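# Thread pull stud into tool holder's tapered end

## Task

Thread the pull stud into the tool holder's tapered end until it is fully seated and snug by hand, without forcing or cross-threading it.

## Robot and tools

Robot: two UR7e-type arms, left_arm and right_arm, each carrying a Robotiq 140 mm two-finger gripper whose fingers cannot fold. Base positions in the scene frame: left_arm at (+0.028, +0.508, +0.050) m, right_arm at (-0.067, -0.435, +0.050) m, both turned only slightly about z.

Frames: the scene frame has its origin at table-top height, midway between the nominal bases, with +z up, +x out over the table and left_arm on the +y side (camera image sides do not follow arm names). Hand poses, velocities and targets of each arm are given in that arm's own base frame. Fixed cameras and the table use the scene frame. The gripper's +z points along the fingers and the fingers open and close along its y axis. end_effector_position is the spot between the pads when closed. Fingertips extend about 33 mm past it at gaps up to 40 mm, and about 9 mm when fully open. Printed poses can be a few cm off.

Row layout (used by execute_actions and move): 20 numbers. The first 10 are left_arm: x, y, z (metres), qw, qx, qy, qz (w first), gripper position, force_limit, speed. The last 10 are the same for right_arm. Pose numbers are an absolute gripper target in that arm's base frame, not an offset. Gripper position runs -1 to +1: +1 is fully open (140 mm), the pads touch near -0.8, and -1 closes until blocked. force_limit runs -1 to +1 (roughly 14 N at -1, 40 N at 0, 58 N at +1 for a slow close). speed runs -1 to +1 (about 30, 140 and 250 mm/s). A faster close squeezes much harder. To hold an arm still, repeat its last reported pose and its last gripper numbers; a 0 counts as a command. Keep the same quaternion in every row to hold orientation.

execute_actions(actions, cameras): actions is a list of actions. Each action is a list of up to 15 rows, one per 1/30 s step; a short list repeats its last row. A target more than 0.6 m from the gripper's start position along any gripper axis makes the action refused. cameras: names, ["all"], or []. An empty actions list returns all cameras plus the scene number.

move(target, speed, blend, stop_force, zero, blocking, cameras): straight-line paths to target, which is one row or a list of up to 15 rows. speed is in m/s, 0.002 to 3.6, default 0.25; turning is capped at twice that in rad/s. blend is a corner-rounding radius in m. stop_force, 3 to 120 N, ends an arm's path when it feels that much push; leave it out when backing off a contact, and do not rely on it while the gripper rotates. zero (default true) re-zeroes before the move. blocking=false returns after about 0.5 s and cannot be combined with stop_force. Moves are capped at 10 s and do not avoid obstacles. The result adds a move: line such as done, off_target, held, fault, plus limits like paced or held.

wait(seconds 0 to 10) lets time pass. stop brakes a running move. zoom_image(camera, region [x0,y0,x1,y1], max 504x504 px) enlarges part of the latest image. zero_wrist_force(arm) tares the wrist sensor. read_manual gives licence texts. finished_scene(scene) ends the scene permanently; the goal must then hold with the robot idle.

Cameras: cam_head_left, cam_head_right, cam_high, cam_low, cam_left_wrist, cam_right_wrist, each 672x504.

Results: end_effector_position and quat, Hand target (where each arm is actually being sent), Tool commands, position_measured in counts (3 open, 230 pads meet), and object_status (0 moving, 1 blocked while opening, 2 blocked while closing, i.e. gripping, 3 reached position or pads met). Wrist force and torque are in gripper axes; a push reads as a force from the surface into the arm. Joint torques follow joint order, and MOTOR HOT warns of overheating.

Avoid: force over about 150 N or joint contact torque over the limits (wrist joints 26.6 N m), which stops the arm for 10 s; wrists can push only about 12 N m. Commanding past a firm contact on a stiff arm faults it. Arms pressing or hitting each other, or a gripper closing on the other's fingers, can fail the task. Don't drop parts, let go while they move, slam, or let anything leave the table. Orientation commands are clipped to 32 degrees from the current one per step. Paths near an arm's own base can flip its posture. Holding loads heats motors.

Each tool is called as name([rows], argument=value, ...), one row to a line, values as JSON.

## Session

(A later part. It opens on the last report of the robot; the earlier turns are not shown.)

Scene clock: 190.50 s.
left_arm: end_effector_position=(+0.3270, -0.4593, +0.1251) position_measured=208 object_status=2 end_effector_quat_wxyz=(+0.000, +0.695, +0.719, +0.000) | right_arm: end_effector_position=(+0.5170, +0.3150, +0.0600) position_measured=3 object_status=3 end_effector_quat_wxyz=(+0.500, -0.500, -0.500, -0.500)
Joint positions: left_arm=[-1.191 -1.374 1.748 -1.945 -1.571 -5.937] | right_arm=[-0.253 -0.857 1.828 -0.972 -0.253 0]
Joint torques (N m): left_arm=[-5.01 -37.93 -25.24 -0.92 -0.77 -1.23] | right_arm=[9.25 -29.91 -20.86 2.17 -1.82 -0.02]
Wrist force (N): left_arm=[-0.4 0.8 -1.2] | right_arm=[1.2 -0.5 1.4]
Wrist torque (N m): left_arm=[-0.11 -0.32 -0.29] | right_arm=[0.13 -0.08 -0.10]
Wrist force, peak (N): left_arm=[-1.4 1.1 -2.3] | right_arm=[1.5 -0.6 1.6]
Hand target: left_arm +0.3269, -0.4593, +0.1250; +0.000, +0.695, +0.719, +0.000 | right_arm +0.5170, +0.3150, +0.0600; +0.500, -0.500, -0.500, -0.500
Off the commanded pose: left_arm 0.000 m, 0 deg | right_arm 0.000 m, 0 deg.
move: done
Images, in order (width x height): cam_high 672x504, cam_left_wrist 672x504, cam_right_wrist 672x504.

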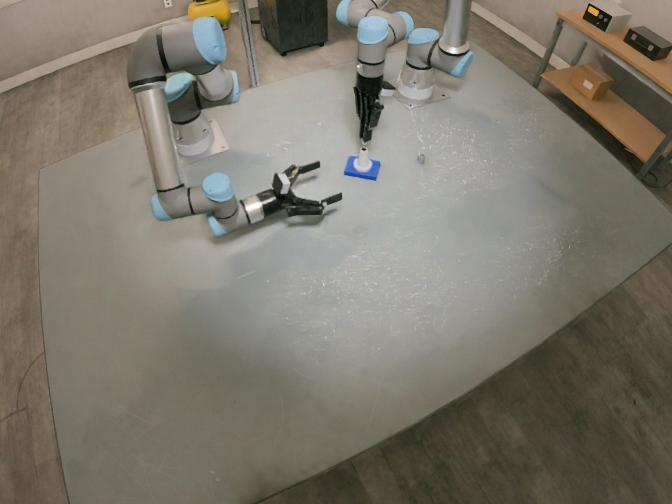

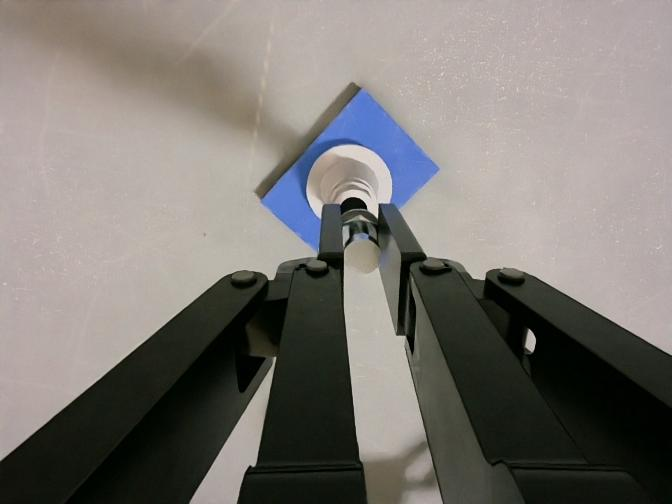

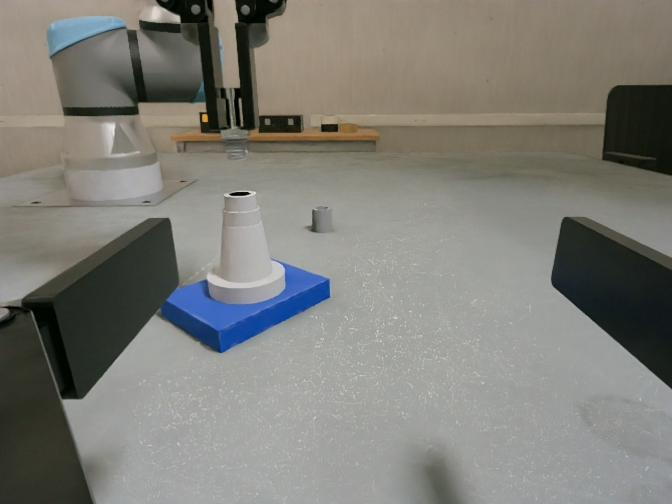

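move(target=[0.3269,-0.4593,0.106,0,0.695,0.719,0,-1,0,-1,0.517,0.315,0.06,0.5,-0.5,-0.5,-0.5,1,1,1], speed=0.05)

move(target=[0.3269,-0.4593,0.085,0,0.695,0.719,0,-1,0,-1,0.517,0.315,0.06,0.5,-0.5,-0.5,-0.5,1,1,1], speed=0.004, stop_force=4, cameras=["cam_left_wrist","cam_right_wrist","cam_high"])

zoom_image(camera="cam_right_wrist", region=[190, 120, 290, 220])

zoom_image(camera="cam_high", region=[320, 100, 400, 180])

Scene clock: 209.40 s.
left_arm: end_effector_position=(+0.3269, -0.4593, +0.1058) position_measured=208 object_status=2 end_effector_quat_wxyz=(+0.000, +0.695, +0.719, +0.000) end_effector_velocity=(+0.000, +0.001, +0.001) end_effector_angular_velocity=(+0.002, +0.001, +0.000) | right_arm: end_effector_position=(+0.5170, +0.3150, +0.0600) position_measured=3 object_status=3 end_effector_quat_wxyz=(+0.500, -0.500, -0.500, -0.500)
Joint positions: left_arm=[-1.191 -1.357 1.779 -1.993 -1.571 -5.937] | right_arm=[-0.253 -0.857 1.828 -0.972 -0.253 0]
Joint velocities: left_arm=[0 -0.001 -0.002 0.005 0 0] | right_arm=[within noise]
Joint torques (N m): left_arm=[-6.67 -43.16 -31 -0.44 1.74 -1.48] | right_arm=[8.43 -30.19 -20.69 2.37 -1.81 -0.05]
Wrist force (N): left_arm=[-0.6 0.9 -1.1] | right_arm=[1.4 -0.6 1.4]
Wrist torque (N m): left_arm=[-0.09 -0.28 -0.29] | right_arm=[0.12 -0.12 -0.10]
Wrist force, peak (N): left_arm=[-0.5 0.6 -1.9] | right_arm=[1.5 -0.8 1.4]
Hand target: left_arm +0.3269, -0.4593, +0.1060; +0.000, +0.695, +0.719, +0.000 | right_arm +0.5170, +0.3150, +0.0600; +0.500, -0.500, -0.500, -0.500
Off the commanded pose: left_arm 0.000 m, 0 deg | right_arm 0.000 m, 0 deg.
move: done

Scene clock: 212.50 s.
left_arm: end_effector_position=(+0.3269, -0.4593, +0.0979) position_measured=208 object_status=2 end_effector_quat_wxyz=(+0.000, +0.695, +0.719, +0.000) | right_arm: end_effector_position=(+0.5170, +0.3150, +0.0600) position_measured=3 object_status=3 end_effector_quat_wxyz=(+0.500, -0.500, -0.500, -0.500)
Joint positions: left_arm=[-1.191 -1.349 1.791 -2.014 -1.571 -5.937] | right_arm=[-0.253 -0.857 1.828 -0.972 -0.253 0]
Joint torques (N m): left_arm=[-3.51 -40.84 -27.62 0.56 1.62 -1.56] | right_arm=[9.35 -29.6 -20.77 2.28 -1.97 0.04]
Wrist force (N): left_arm=[-2.5 0.1 -5.4] | right_arm=[1.4 -0.6 1.3]
Wrist torque (N m): left_arm=[-0.19 -0.31 -0.29] | right_arm=[0.10 -0.11 -0.11]
Wrist force, peak (N): left_arm=[-2.9 0.0 -8.4] | right_arm=[1.4 -0.6 1.6]
Hand target: left_arm +0.3269, -0.4593, +0.0979; +0.000, +0.695, +0.719, +0.000 | right_arm +0.5170, +0.3150, +0.0600; +0.500, -0.500, -0.500, -0.500
Off the commanded pose: left_arm 0.013 m, 0 deg | right_arm 0.000 m, 0 deg.
move: contact (left_arm)
Images, in order (width x height): cam_high 672x504, cam_left_wrist 672x504, cam_right_wrist 672x504.

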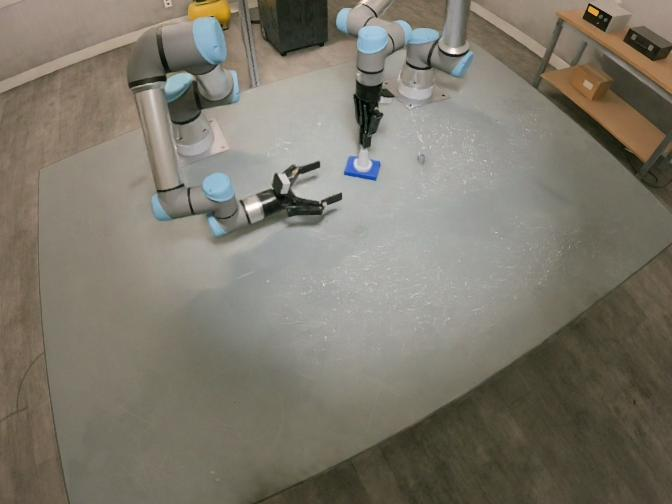

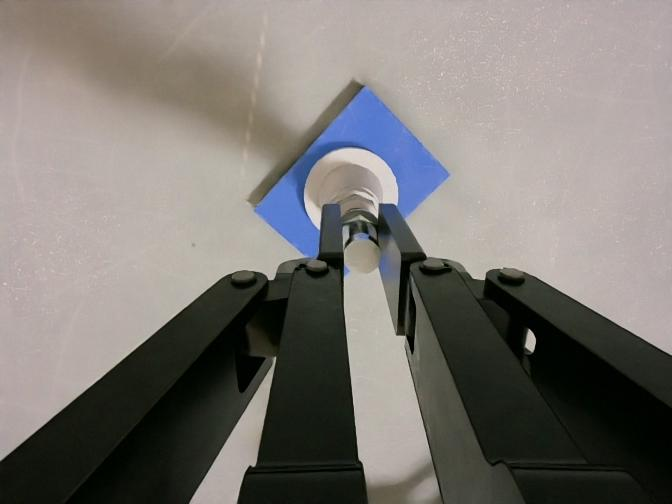

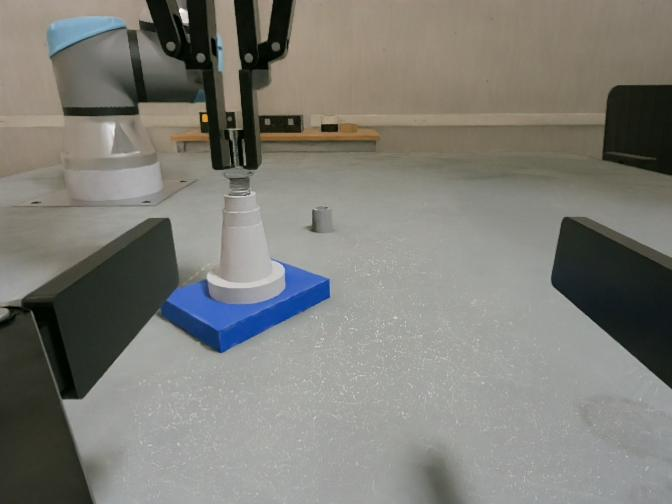

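Scaled by 5.040 from the camera's 672x504 image, which has a finer 960x720 frame.

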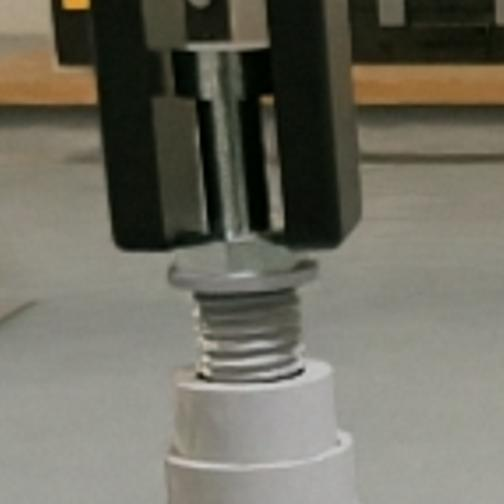

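Scaled by 6.300 from the camera's 672x504 image, which has a finer 960x720 frame.

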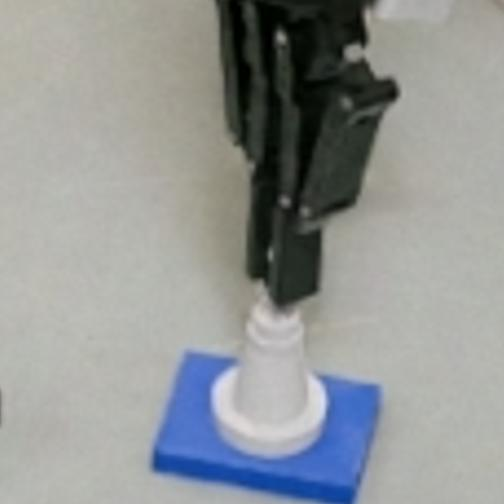

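move([
  [0.3269,-0.4595,0.0974,0,1,0.0175,0,-1,0,-1,0.517,0.315,0.06,0.5,-0.5,-0.5,-0.5,1,1,1],
  [0.3269,-0.4595,0.0969,0,0.719,-0.695,0,-1,0,-1,0.517,0.315,0.06,0.5,-0.5,-0.5,-0.5,1,1,1],
], speed=0.4)

move(target=[0.3269,-0.4595,0.0964,0,0.0175,-0.9998,0,-1,0,-1,0.517,0.315,0.06,0.5,-0.5,-0.5,-0.5,1,1,1], speed=0.4, cameras=["cam_right_wrist"])

zoom_image(camera="cam_right_wrist", region=[190, 120, 290, 220])

Scene clock: 235.03 s.
left_arm: end_effector_position=(+0.3269, -0.4595, +0.0969) position_measured=208 object_status=2 end_effector_quat_wxyz=(+0.000, +0.719, -0.695, +0.000) | right_arm: end_effector_position=(+0.5170, +0.3150, +0.0600) position_measured=3 object_status=3 end_effector_quat_wxyz=(+0.500, -0.500, -0.500, -0.500)
Joint positions: left_arm=[-1.191 -1.347 1.792 -2.016 -1.571 -2.796] | right_arm=[-0.253 -0.857 1.828 -0.972 -0.253 0]
Joint torques (N m): left_arm=[9.22 -15.1 -20.54 1.81 -2.06 1.66] | right_arm=[8.33 -29.32 -21.05 2.23 -1.84 -0.02]
Wrist force (N): left_arm=[4.2 -0.8 -19.5] | right_arm=[1.5 -0.6 1.3]
Wrist torque (N m): left_arm=[-0.06 -0.13 -0.08] | right_arm=[0.11 -0.13 -0.11]
Wrist force, peak (N): left_arm=[13.6 12.3 -35.9] | right_arm=[1.5 -0.7 1.7]
Hand target: left_arm +0.3269, -0.4595, +0.0969; +0.000, +0.719, -0.695, +0.000 | right_arm +0.5170, +0.3150, +0.0600; +0.500, -0.500, -0.500, -0.500
Off the commanded pose: left_arm 0.000 m, 0 deg | right_arm 0.000 m, 0 deg.
move: done

Scene clock: 237.53 s.
left_arm: end_effector_position=(+0.3269, -0.4595, +0.0964) position_measured=208 object_status=2 end_effector_quat_wxyz=(+0.000, -0.018, +1.000, +0.000) | right_arm: end_effector_position=(+0.5170, +0.3150, +0.0600) position_measured=3 object_status=3 end_effector_quat_wxyz=(+0.500, -0.500, -0.500, -0.500)
Joint positions: left_arm=[-1.191 -1.347 1.793 -2.017 -1.571 -1.226] | right_arm=[-0.253 -0.857 1.828 -0.972 -0.253 0]
Joint torques (N m): left_arm=[14.67 -9.08 -7.56 6.87 0.98 1.69] | right_arm=[9.2 -29.59 -20.73 2.32 -1.89 -0.13]
Wrist force (N): left_arm=[-5.7 -26.7 -25.3] | right_arm=[1.3 -0.6 1.5]
Wrist torque (N m): left_arm=[0.83 -0.29 -0.14] | right_arm=[0.10 -0.09 -0.11]
Wrist force, peak (N): left_arm=[-6.6 -26.9 -26.1] | right_arm=[1.6 -0.7 1.4]
Hand target: left_arm +0.3269, -0.4595, +0.0964; +0.000, -0.017, +1.000, +0.000 | right_arm +0.5170, +0.3150, +0.0600; +0.500, -0.500, -0.500, -0.500
Off the commanded pose: left_arm 0.000 m, 0 deg | right_arm 0.000 m, 0 deg.
move: done
Images, in order (width x height): cam_right_wrist 672x504.

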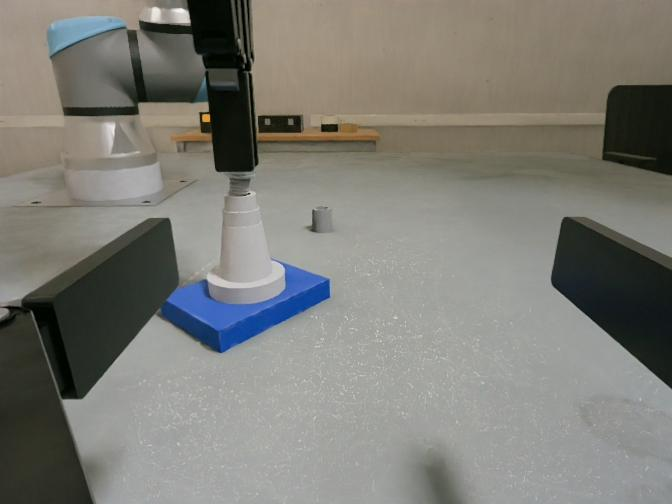

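Scaled by 5.040 from the camera's 672x504 image, which has a finer 960x720 frame.

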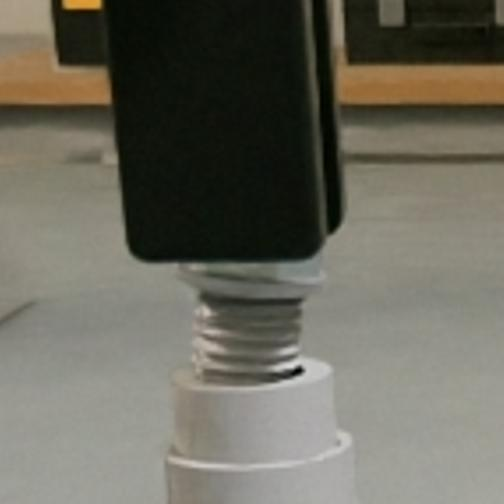

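move(target=[0.3269,-0.4595,0.0982,0,0.0175,-0.9998,0,-1,0,-1,0.517,0.315,0.06,0.5,-0.5,-0.5,-0.5,1,1,1], speed=0.02, cameras=["cam_right_wrist"])

zoom_image(camera="cam_right_wrist", region=[200, 140, 280, 220])

move(target=[0.3269,-0.4595,0.103,0,0.0175,-0.9998,0,-1,0,-1,0.517,0.315,0.06,0.5,-0.5,-0.5,-0.5,1,1,1], speed=0.02, cameras=["cam_right_wrist","cam_left_wrist"])

zoom_image(camera="cam_right_wrist", region=[200, 140, 280, 220])

zoom_image(camera="cam_left_wrist", region=[306, 130, 426, 250])

Scene clock: 249.83 s.
left_arm: end_effector_position=(+0.3269, -0.4594, +0.0981) position_measured=208 object_status=2 end_effector_quat_wxyz=(+0.000, -0.018, +1.000, +0.000) | right_arm: end_effector_position=(+0.5170, +0.3150, +0.0600) position_measured=3 object_status=3 end_effector_quat_wxyz=(+0.500, -0.500, -0.500, -0.500)
Joint positions: left_arm=[-1.191 -1.348 1.79 -2.012 -1.571 -1.226] | right_arm=[-0.253 -0.857 1.828 -0.972 -0.253 0]
Joint torques (N m): left_arm=[7.33 -44.42 -25.43 2.38 0.34 1.59] | right_arm=[9.04 -29.72 -21.33 2.32 -1.96 -0.05]
Wrist force (N): left_arm=[-4.0 -13.4 2.6] | right_arm=[1.2 -0.8 1.1]
Wrist torque (N m): left_arm=[0.42 -0.34 -0.12] | right_arm=[0.08 -0.07 -0.11]
Wrist force, peak (N): left_arm=[-5.0 -26.8 -25.0] | right_arm=[1.3 -0.8 1.5]
Hand target: left_arm +0.3269, -0.4595, +0.0982; +0.000, -0.018, +1.000, +0.000 | right_arm +0.5170, +0.3150, +0.0600; +0.500, -0.500, -0.500, -0.500
Off the commanded pose: left_arm 0.000 m, 0 deg | right_arm 0.000 m, 0 deg.
move: done
Images, in order (width x height): cam_right_wrist 672x504.

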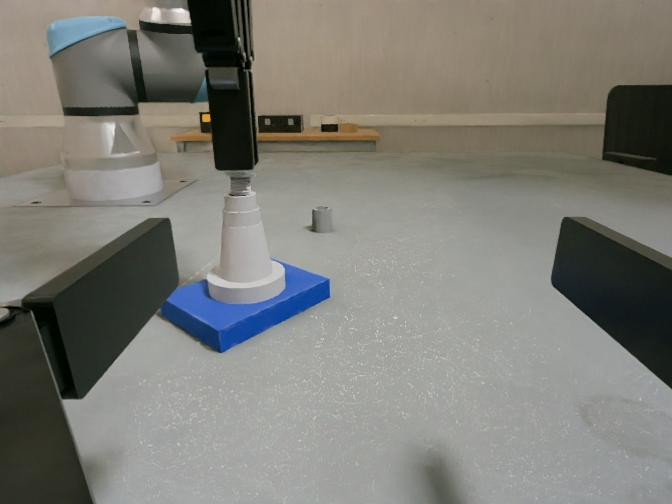

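Scaled by 6.300 from the camera's 672x504 image, which has a finer 960x720 frame.

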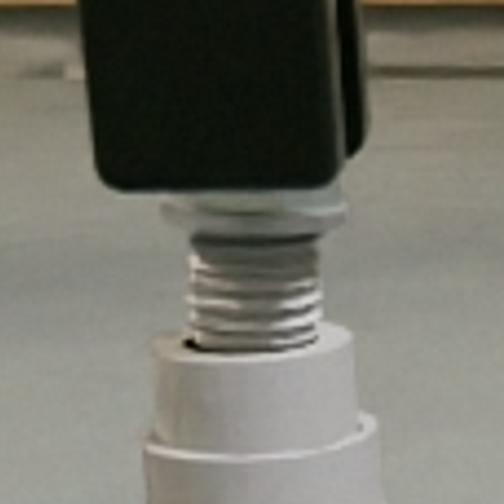

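Scene clock: 250.53 s.
left_arm: end_effector_position=(+0.3269, -0.4595, +0.1031) position_measured=208 object_status=2 end_effector_quat_wxyz=(+0.000, -0.018, +1.000, +0.000) | right_arm: end_effector_position=(+0.5170, +0.3150, +0.0600) position_measured=3 object_status=3 end_effector_quat_wxyz=(+0.500, -0.500, -0.500, -0.500)
Joint positions: left_arm=[-1.191 -1.353 1.783 -2 -1.571 -1.226] | right_arm=[-0.253 -0.857 1.828 -0.972 -0.253 0]
Joint torques (N m): left_arm=[-1.96 -37.39 -24 -2.22 -2.02 1.33] | right_arm=[9.24 -29.76 -21.18 2.18 -1.85 -0.03]
Wrist force (N): left_arm=[0.1 1.2 -1.2] | right_arm=[1.4 -0.7 1.5]
Wrist torque (N m): left_arm=[-0.01 -0.41 -0.11] | right_arm=[0.08 -0.11 -0.11]
Wrist force, peak (N): left_arm=[-4.2 -12.7 2.6] | right_arm=[1.5 -0.7 1.4]
Hand target: left_arm +0.3269, -0.4595, +0.1030; +0.000, -0.018, +1.000, +0.000 | right_arm +0.5170, +0.3150, +0.0600; +0.500, -0.500, -0.500, -0.500
Off the commanded pose: left_arm 0.000 m, 0 deg | right_arm 0.000 m, 0 deg.
move: done
Images, in order (width x height): cam_left_wrist 672x504, cam_right_wrist 672x504.

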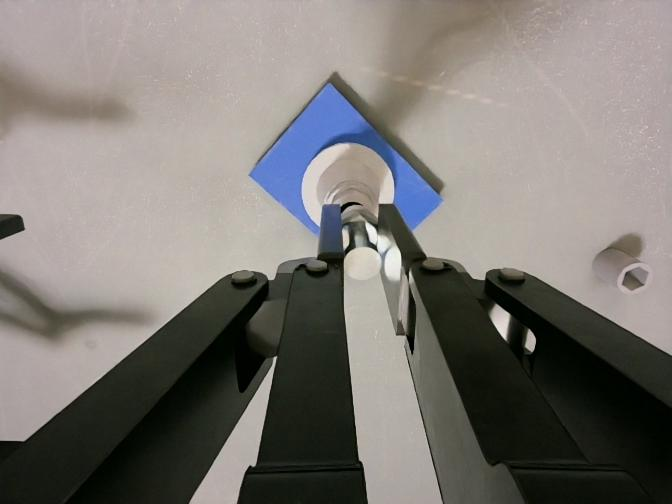

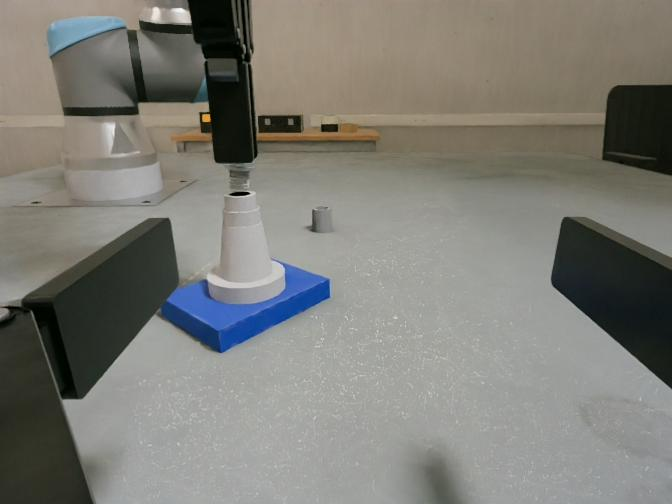

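Scaled by 6.300 from the camera's 672x504 image, which has a finer 960x720 frame.

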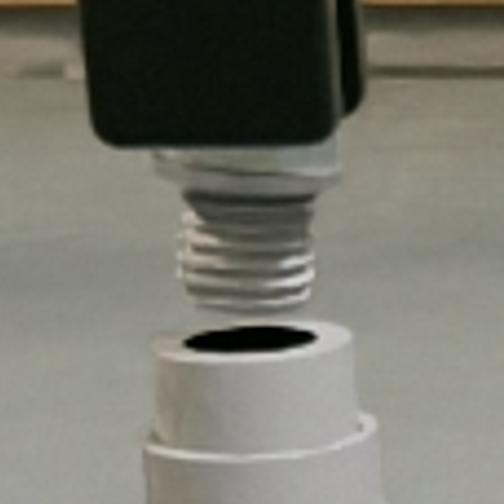

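Scaled by 4.200 from the camera's 672x504 image, which has a finer 960x720 frame.

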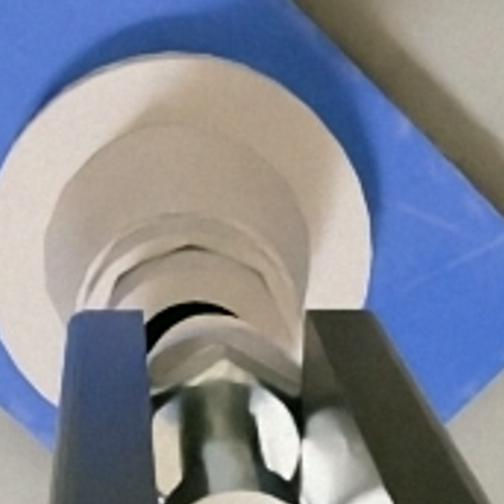

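move(target=[0.327,-0.4618,0.103,0,0.0175,-0.9998,0,-1,0,-1,0.517,0.315,0.06,0.5,-0.5,-0.5,-0.5,1,1,1], speed=0.02, cameras=["cam_left_wrist","cam_right_wrist"])

zoom_image(camera="cam_left_wrist", region=[306, 130, 426, 250])

move(target=[0.327,-0.4618,0.09,0,0.0175,-0.9998,0,-1,0,-1,0.517,0.315,0.06,0.5,-0.5,-0.5,-0.5,1,1,1], speed=0.004, stop_force=4, cameras=["cam_right_wrist"])

zoom_image(camera="cam_right_wrist", region=[200, 140, 280, 220])

Scene clock: 275.73 s.
left_arm: end_effector_position=(+0.3270, -0.4618, +0.1030) position_measured=208 object_status=2 end_effector_quat_wxyz=(+0.000, -0.018, +1.000, +0.000) | right_arm: end_effector_position=(+0.5170, +0.3150, +0.0600) position_measured=3 object_status=3 end_effector_quat_wxyz=(+0.500, -0.500, -0.500, -0.500)
Joint positions: left_arm=[-1.192 -1.349 1.777 -1.999 -1.571 -1.227] | right_arm=[-0.253 -0.857 1.828 -0.972 -0.253 0]
Joint torques (N m): left_arm=[-5.09 -31.32 -25.74 -0.39 -1.94 -1.56] | right_arm=[9.43 -30.44 -20.89 2.19 -1.97 0.05]
Wrist force (N): left_arm=[0.5 1.1 -0.9] | right_arm=[1.4 -0.8 1.4]
Wrist torque (N m): left_arm=[-0.04 -0.50 -0.08] | right_arm=[0.06 -0.10 -0.10]
Wrist force, peak (N): left_arm=[0.3 1.5 -1.0] | right_arm=[1.3 -0.8 1.6]
Hand target: left_arm +0.3270, -0.4618, +0.1030; +0.000, -0.018, +1.000, +0.000 | right_arm +0.5170, +0.3150, +0.0600; +0.500, -0.500, -0.500, -0.500
Off the commanded pose: left_arm 0.000 m, 0 deg | right_arm 0.000 m, 0 deg.
move: done
Images, in order (width x height): cam_left_wrist 672x504, cam_right_wrist 672x504.

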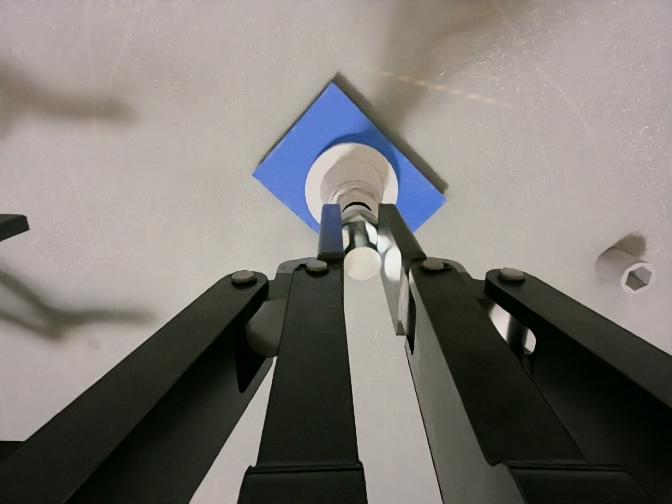

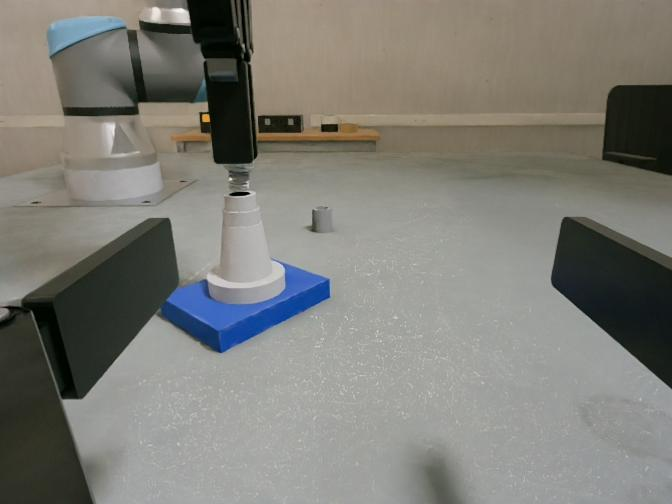

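Scaled by 4.200 from the camera's 672x504 image, which has a finer 960x720 frame.

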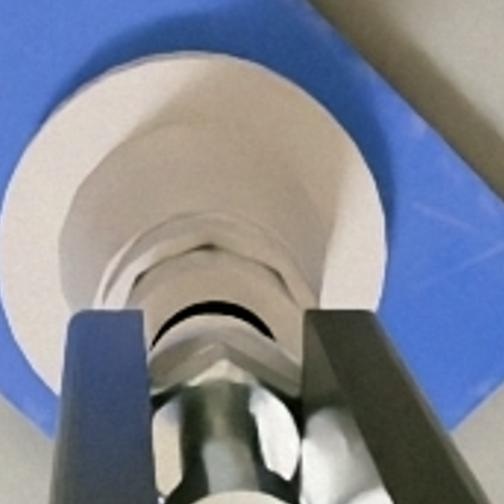

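Scene clock: 278.10 s.
left_arm: end_effector_position=(+0.3270, -0.4618, +0.0979) position_measured=208 object_status=2 end_effector_quat_wxyz=(+0.000, -0.018, +1.000, +0.000) | right_arm: end_effector_position=(+0.5170, +0.3150, +0.0600) position_measured=3 object_status=3 end_effector_quat_wxyz=(+0.500, -0.500, -0.500, -0.500)
Joint positions: left_arm=[-1.192 -1.344 1.785 -2.012 -1.571 -1.227] | right_arm=[-0.253 -0.857 1.828 -0.972 -0.253 0]
Joint torques (N m): left_arm=[4.53 -41.8 -30.03 -0.76 -1.9 1.3] | right_arm=[9.26 -29.09 -20.57 2.33 -1.95 0.07]
Wrist force (N): left_arm=[0.3 3.6 -6.1] | right_arm=[1.5 -0.9 1.3]
Wrist torque (N m): left_arm=[-0.11 -0.46 -0.08] | right_arm=[0.05 -0.13 -0.11]
Wrist force, peak (N): left_arm=[0.1 5.5 -10.7] | right_arm=[1.5 -0.9 1.4]
Hand target: left_arm +0.3270, -0.4618, +0.0979; +0.000, -0.018, +1.000, +0.000 | right_arm +0.5170, +0.3150, +0.0600; +0.500, -0.500, -0.500, -0.500
Off the commanded pose: left_arm 0.008 m, 0 deg | right_arm 0.000 m, 0 deg.
move: contact (left_arm)
Images, in order (width x height): cam_right_wrist 672x504.

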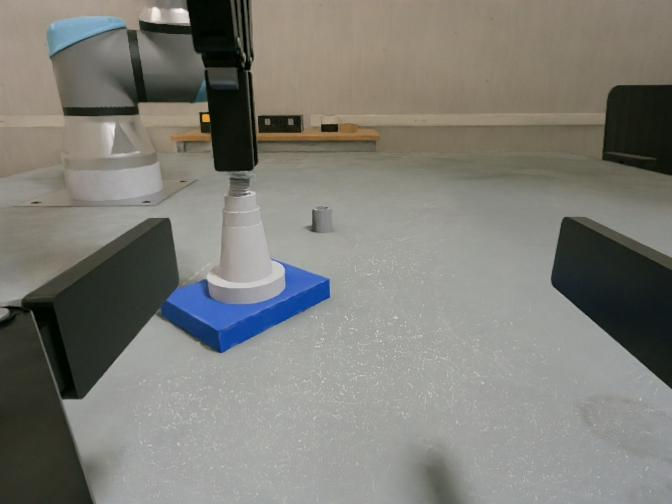

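Scaled by 6.300 from the camera's 672x504 image, which has a finer 960x720 frame.

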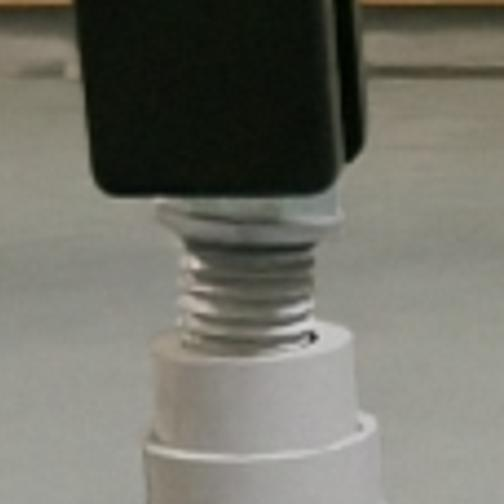

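move([
  [0.327,-0.461,0.0975,0,0.0175,-0.9998,0,-1,0,-1,0.517,0.315,0.06,0.5,-0.5,-0.5,-0.5,1,1,1],
  [0.325,-0.461,0.0975,0,0.0175,-0.9998,0,-1,0,-1,0.517,0.315,0.06,0.5,-0.5,-0.5,-0.5,1,1,1],
], speed=0.01, cameras=["cam_right_wrist"])

zoom_image(camera="cam_right_wrist", region=[200, 140, 280, 220])

move(target=[0.327,-0.461,0.104,0,0.0175,-0.9998,0,-1,0,-1,0.517,0.315,0.06,0.5,-0.5,-0.5,-0.5,1,1,1], speed=0.02, cameras=["cam_right_wrist"])

zoom_image(camera="cam_right_wrist", region=[200, 140, 280, 220])

Scene clock: 304.70 s.
left_arm: end_effector_position=(+0.3250, -0.4610, +0.0976) position_measured=208 object_status=2 end_effector_quat_wxyz=(+0.000, -0.018, +1.000, +0.000) | right_arm: end_effector_position=(+0.5170, +0.3150, +0.0600) position_measured=3 object_status=3 end_effector_quat_wxyz=(+0.500, -0.500, -0.500, -0.500)
Joint positions: left_arm=[-1.195 -1.348 1.791 -2.015 -1.571 -1.23] | right_arm=[-0.253 -0.857 1.828 -0.972 -0.253 0]
Joint torques (N m): left_arm=[-7.32 -24.49 -10.72 -1.43 -2.71 -0.86] | right_arm=[9.31 -30.26 -20.79 2.2 -1.95 -0.02]
Wrist force (N): left_arm=[-14.3 1.9 -18.4] | right_arm=[1.4 -0.7 1.5]
Wrist torque (N m): left_arm=[-0.14 -0.62 -0.04] | right_arm=[0.09 -0.12 -0.10]
Wrist force, peak (N): left_arm=[-14.3 2.2 -18.5] | right_arm=[1.3 -0.8 1.7]
Hand target: left_arm +0.3250, -0.4610, +0.0975; +0.000, -0.018, +1.000, +0.000 | right_arm +0.5170, +0.3150, +0.0600; +0.500, -0.500, -0.500, -0.500
Off the commanded pose: left_arm 0.000 m, 0 deg | right_arm 0.000 m, 0 deg.
move: done
Images, in order (width x height): cam_right_wrist 672x504.

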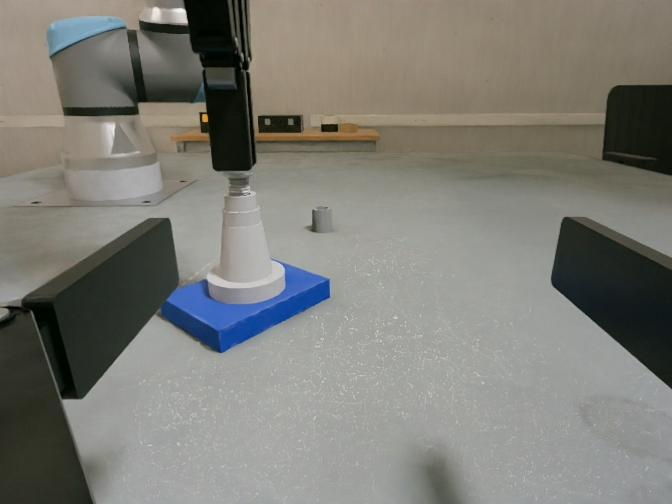

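Scaled by 6.300 from the camera's 672x504 image, which has a finer 960x720 frame.

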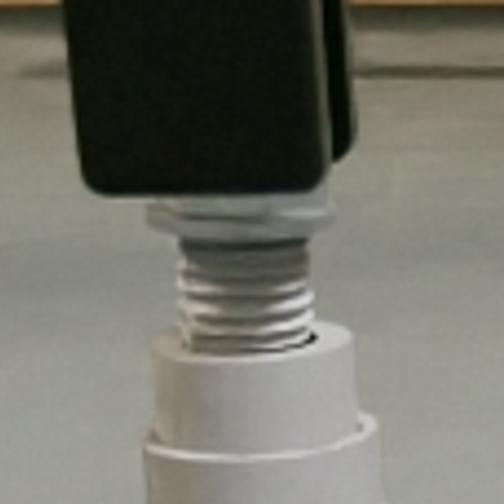

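Scene clock: 305.43 s.
left_arm: end_effector_position=(+0.3270, -0.4610, +0.1041) position_measured=208 object_status=2 end_effector_quat_wxyz=(+0.000, -0.017, +1.000, +0.000) | right_arm: end_effector_position=(+0.5170, +0.3150, +0.0600) position_measured=3 object_status=3 end_effector_quat_wxyz=(+0.500, -0.500, -0.500, -0.500)
Joint positions: left_arm=[-1.192 -1.352 1.778 -1.997 -1.571 -1.227] | right_arm=[-0.253 -0.857 1.828 -0.972 -0.253 0]
Joint torques (N m): left_arm=[4.59 -38.15 -18.39 -4.02 1.03 1.23] | right_arm=[9.08 -29.54 -21.16 2.15 -1.92 -0.03]
Wrist force (N): left_arm=[0.3 0.7 -0.8] | right_arm=[1.2 -0.8 1.2]
Wrist torque (N m): left_arm=[-0.12 -0.46 -0.30] | right_arm=[0.06 -0.07 -0.10]
Wrist force, peak (N): left_arm=[-14.3 1.9 -18.3] | right_arm=[1.3 -0.7 1.6]
Hand target: left_arm +0.3270, -0.4610, +0.1040; +0.000, -0.018, +1.000, +0.000 | right_arm +0.5170, +0.3150, +0.0600; +0.500, -0.500, -0.500, -0.500
Off the commanded pose: left_arm 0.000 m, 0 deg | right_arm 0.000 m, 0 deg.
move: done
Images, in order (width x height): cam_right_wrist 672x504.

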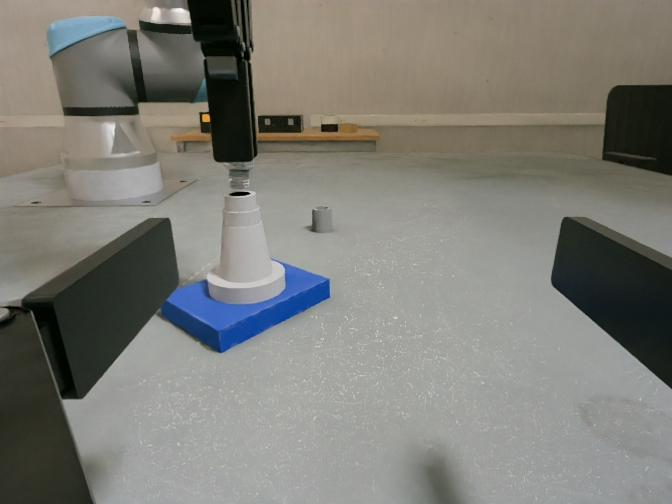

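Scaled by 6.300 from the camera's 672x504 image, which has a finer 960x720 frame.

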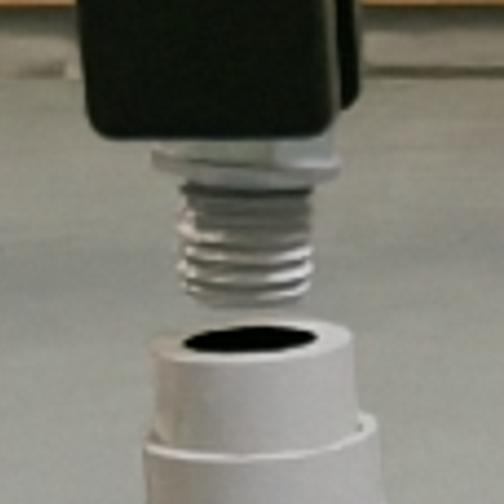

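move(target=[0.327,-0.461,0.09,0,0.0175,-0.9998,0,-1,0,-1,0.517,0.315,0.06,0.5,-0.5,-0.5,-0.5,1,1,1], speed=0.005, stop_force=4, cameras=["cam_right_wrist","cam_left_wrist"])

zoom_image(camera="cam_right_wrist", region=[200, 140, 280, 220])

zoom_image(camera="cam_left_wrist", region=[306, 130, 426, 250])

Scene clock: 316.30 s.
left_arm: end_effector_position=(+0.3270, -0.4610, +0.0973) position_measured=208 object_status=2 end_effector_quat_wxyz=(+0.000, -0.018, +1.000, +0.000) | right_arm: end_effector_position=(+0.5170, +0.3150, +0.0600) position_measured=3 object_status=3 end_effector_quat_wxyz=(+0.500, -0.500, -0.500, -0.500)
Joint positions: left_arm=[-1.192 -1.345 1.788 -2.014 -1.571 -1.227] | right_arm=[-0.253 -0.857 1.828 -0.972 -0.253 0]
Joint torques (N m): left_arm=[-5.59 -41.35 -27.5 0.74 1.74 -1.75] | right_arm=[9.35 -29.84 -20.33 2.32 -1.93 -0.04]
Wrist force (N): left_arm=[-0.2 -2.0 -5.0] | right_arm=[1.5 -0.7 1.3]
Wrist torque (N m): left_arm=[-0.10 -0.43 -0.28] | right_arm=[0.08 -0.14 -0.11]
Wrist force, peak (N): left_arm=[0.3 0.3 -10.0] | right_arm=[1.6 -0.9 1.4]
Hand target: left_arm +0.3270, -0.4610, +0.0973; +0.000, -0.018, +1.000, +0.000 | right_arm +0.5170, +0.3150, +0.0600; +0.500, -0.500, -0.500, -0.500
Off the commanded pose: left_arm 0.007 m, 0 deg | right_arm 0.000 m, 0 deg.
move: contact (left_arm)
Images, in order (width x height): cam_left_wrist 672x504, cam_right_wrist 672x504.

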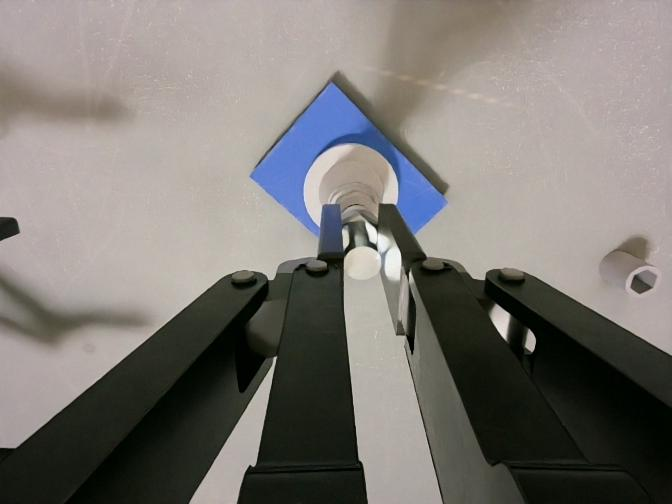

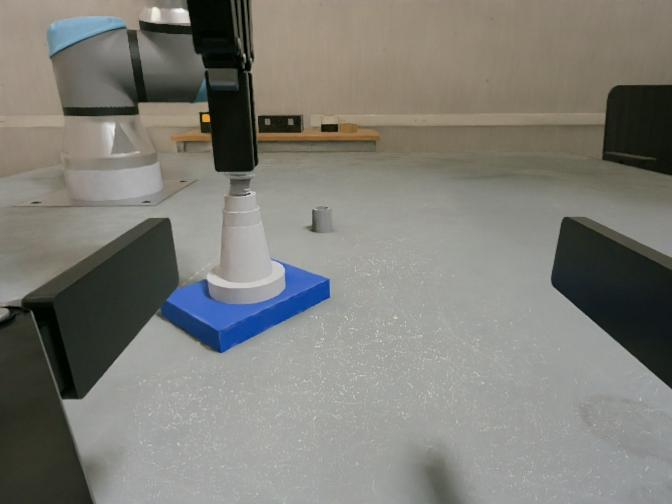

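Scaled by 6.300 from the camera's 672x504 image, which has a finer 960x720 frame.

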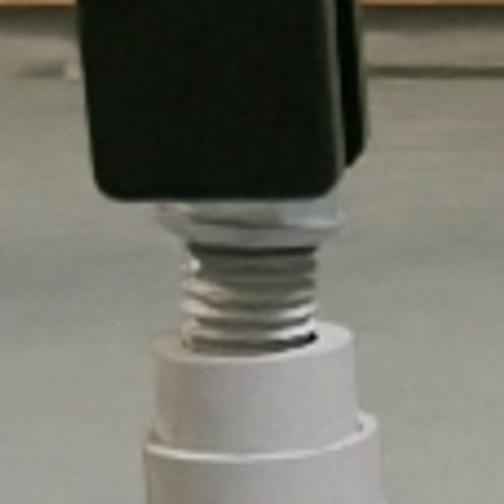

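Scaled by 4.200 from the camera's 672x504 image, which has a finer 960x720 frame.

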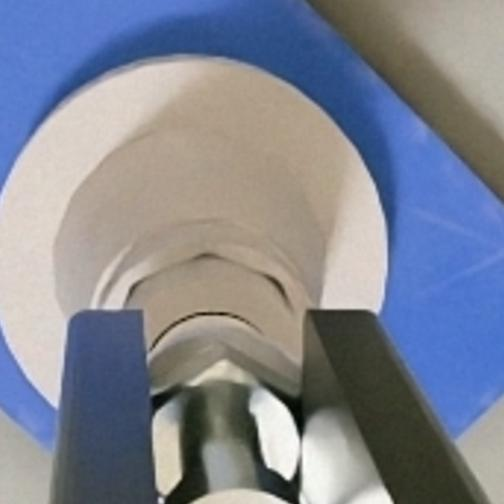

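move([
  [0.3274,-0.4613,0.0973,0,0.0175,-0.9998,0,-1,0,-1,0.517,0.315,0.06,0.5,-0.5,-0.5,-0.5,1,1,1],
  [0.3274,-0.4613,0.0968,0,-0.695,-0.719,0,-1,0,-1,0.517,0.315,0.06,0.5,-0.5,-0.5,-0.5,1,1,1],
], speed=0.4, cameras=["cam_right_wrist"])

zoom_image(camera="cam_right_wrist", region=[200, 140, 280, 220])

Scene clock: 325.17 s.
left_arm: end_effector_position=(+0.3274, -0.4613, +0.0968) position_measured=208 object_status=2 end_effector_quat_wxyz=(+0.000, +0.695, +0.719, +0.000) | right_arm: end_effector_position=(+0.5170, +0.3150, +0.0600) position_measured=3 object_status=3 end_effector_quat_wxyz=(+0.500, -0.500, -0.500, -0.500)
Joint positions: left_arm=[-1.191 -1.343 1.788 -2.015 -1.571 0.345] | right_arm=[-0.253 -0.857 1.828 -0.972 -0.253 0]
Joint torques (N m): left_arm=[14.81 -9.42 -19.15 -1.47 3.46 1.7] | right_arm=[9.41 -29.45 -21.46 2.37 -1.94 -0.06]
Wrist force (N): left_arm=[-1.5 -11.4 -29.7] | right_arm=[1.1 -0.6 1.3]
Wrist torque (N m): left_arm=[0.35 -0.44 -0.13] | right_arm=[0.10 -0.06 -0.11]
Wrist force, peak (N): left_arm=[-1.7 -10.9 -31.5] | right_arm=[1.6 -0.7 1.4]
Hand target: left_arm +0.3274, -0.4613, +0.0968; +0.000, +0.695, +0.719, +0.000 | right_arm +0.5170, +0.3150, +0.0600; +0.500, -0.500, -0.500, -0.500
Off the commanded pose: left_arm 0.000 m, 0 deg | right_arm 0.000 m, 0 deg.
move: done
Images, in order (width x height): cam_right_wrist 672x504.

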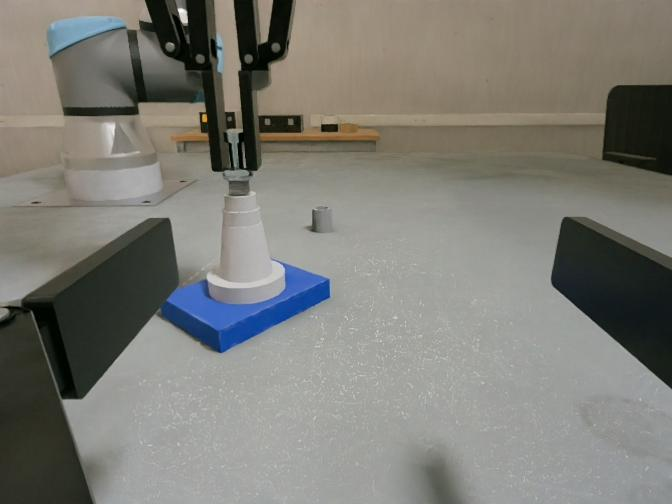

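Scaled by 6.300 from the camera's 672x504 image, which has a finer 960x720 frame.

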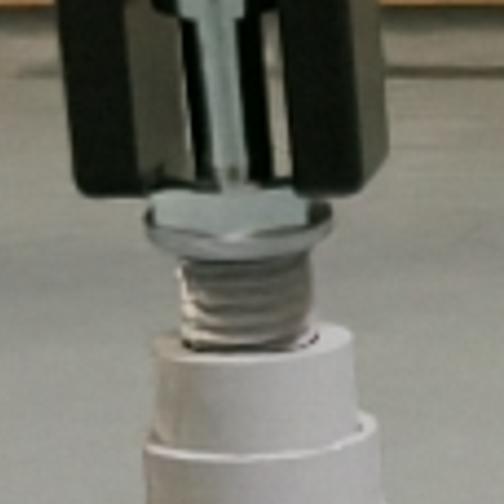

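move(target=[0.3270,-0.4611,0.0974,0,0.695,0.719,0,-1,0,-1,0.517,0.315,0.06,0.5,-0.5,-0.5,-0.5,1,1,1], speed=0.02)

move(target=[0.3270,-0.4611,0.0974,0,1,0.0175,0,-1,0,-1,0.517,0.315,0.06,0.5,-0.5,-0.5,-0.5,1,1,1], speed=0.4)

move(target=[0.3270,-0.4611,0.0974,0,0.719,-0.695,0,-1,0,-1,0.517,0.315,0.06,0.5,-0.5,-0.5,-0.5,1,1,1], speed=0.4, cameras=["cam_right_wrist"])

zoom_image(camera="cam_right_wrist", region=[200, 140, 280, 220])

Scene clock: 336.57 s.
left_arm: end_effector_position=(+0.3270, -0.4610, +0.0974) position_measured=208 object_status=2 end_effector_quat_wxyz=(+0.000, +0.695, +0.719, +0.000) | right_arm: end_effector_position=(+0.5170, +0.3150, +0.0600) position_measured=3 object_status=3 end_effector_quat_wxyz=(+0.500, -0.500, -0.500, -0.500)
Joint positions: left_arm=[-1.192 -1.345 1.788 -2.014 -1.571 0.345] | right_arm=[-0.253 -0.857 1.828 -0.972 -0.253 0]
Joint torques (N m): left_arm=[-2.89 -40.62 -13.7 0.09 3.02 -1.73] | right_arm=[9.07 -29.77 -20.6 2.24 -1.83 -0.17]
Wrist force (N): left_arm=[-3.4 -4.9 -6.5] | right_arm=[1.3 -0.7 1.4]
Wrist torque (N m): left_arm=[0.10 -0.50 -0.10] | right_arm=[0.08 -0.09 -0.11]
Wrist force, peak (N): left_arm=[-1.8 -11.3 -30.1] | right_arm=[1.5 -0.7 1.5]
Hand target: left_arm +0.3270, -0.4611, +0.0974; +0.000, +0.695, +0.719, +0.000 | right_arm +0.5170, +0.3150, +0.0600; +0.500, -0.500, -0.500, -0.500
Off the commanded pose: left_arm 0.000 m, 0 deg | right_arm 0.000 m, 0 deg.
move: done

Scene clock: 339.07 s.
left_arm: end_effector_position=(+0.3270, -0.4611, +0.0974) position_measured=208 object_status=2 end_effector_quat_wxyz=(+0.000, +1.000, +0.018, +0.000) | right_arm: end_effector_position=(+0.5170, +0.3150, +0.0600) position_measured=3 object_status=3 end_effector_quat_wxyz=(+0.500, -0.500, -0.500, -0.500)
Joint positions: left_arm=[-1.192 -1.345 1.788 -2.014 -1.571 1.914] | right_arm=[-0.253 -0.857 1.828 -0.972 -0.253 0]
Joint torques (N m): left_arm=[7.09 -22.74 -29.59 -1.33 0.33 1.74] | right_arm=[8.83 -30.28 -20.81 2.27 -1.96 -0.05]
Wrist force (N): left_arm=[-4.6 0.2 -5.7] | right_arm=[1.3 -0.8 1.2]
Wrist torque (N m): left_arm=[-0.11 -0.48 -0.08] | right_arm=[0.08 -0.09 -0.10]
Wrist force, peak (N): left_arm=[-3.4 -4.9 -6.6] | right_arm=[1.5 -0.9 1.4]
Hand target: left_arm +0.3270, -0.4611, +0.0974; +0.000, +1.000, +0.017, +0.000 | right_arm +0.5170, +0.3150, +0.0600; +0.500, -0.500, -0.500, -0.500
Off the commanded pose: left_arm 0.000 m, 0 deg | right_arm 0.000 m, 0 deg.
move: done

Scene clock: 341.57 s.
left_arm: end_effector_position=(+0.3270, -0.4611, +0.0974) position_measured=208 object_status=2 end_effector_quat_wxyz=(+0.000, +0.719, -0.695, +0.000) | right_arm: end_effector_position=(+0.5170, +0.3150, +0.0600) position_measured=3 object_status=3 end_effector_quat_wxyz=(+0.500, -0.500, -0.500, -0.500)
Joint positions: left_arm=[-1.192 -1.345 1.788 -2.014 -1.571 3.486] | right_arm=[-0.253 -0.857 1.828 -0.972 -0.253 0]
Joint torques (N m): left_arm=[10.01 -22.78 -30.03 -1.77 -0.52 1.7] | right_arm=[9.31 -28.94 -20.76 2.28 -1.87 0]
Wrist force (N): left_arm=[-2.3 4.6 -5.2] | right_arm=[1.5 -0.6 1.4]
Wrist torque (N m): left_arm=[-0.03 -0.54 -0.07] | right_arm=[0.11 -0.14 -0.10]
Wrist force, peak (N): left_arm=[-5.1 2.2 -8.8] | right_arm=[1.5 -0.9 1.4]
Hand target: left_arm +0.3270, -0.4611, +0.0974; +0.000, +0.719, -0.695, +0.000 | right_arm +0.5170, +0.3150, +0.0600; +0.500, -0.500, -0.500, -0.500
Off the commanded pose: left_arm 0.000 m, 0 deg | right_arm 0.000 m, 0 deg.
move: done
Images, in order (width x height): cam_right_wrist 672x504.

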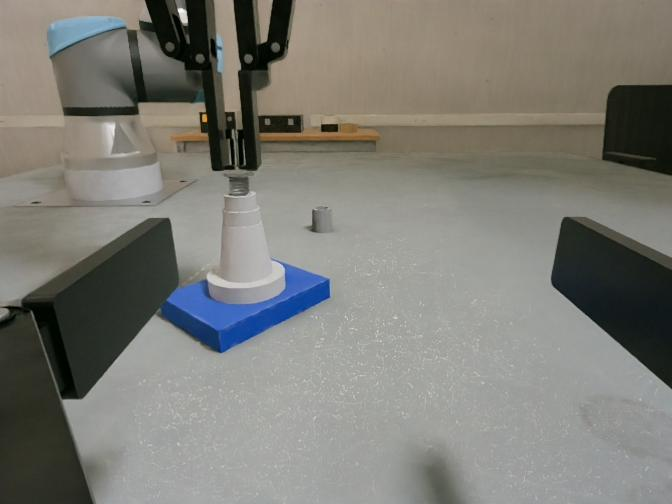

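Scaled by 6.300 from the camera's 672x504 image, which has a finer 960x720 frame.

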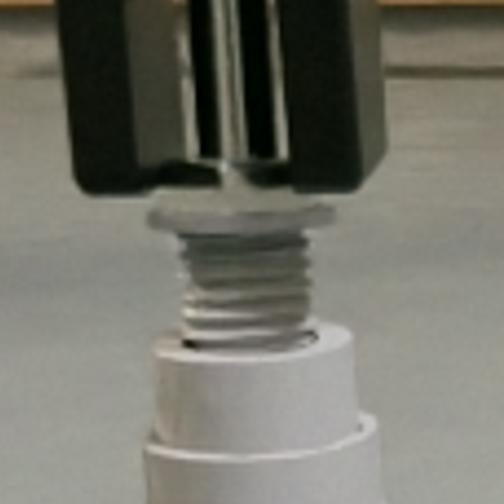

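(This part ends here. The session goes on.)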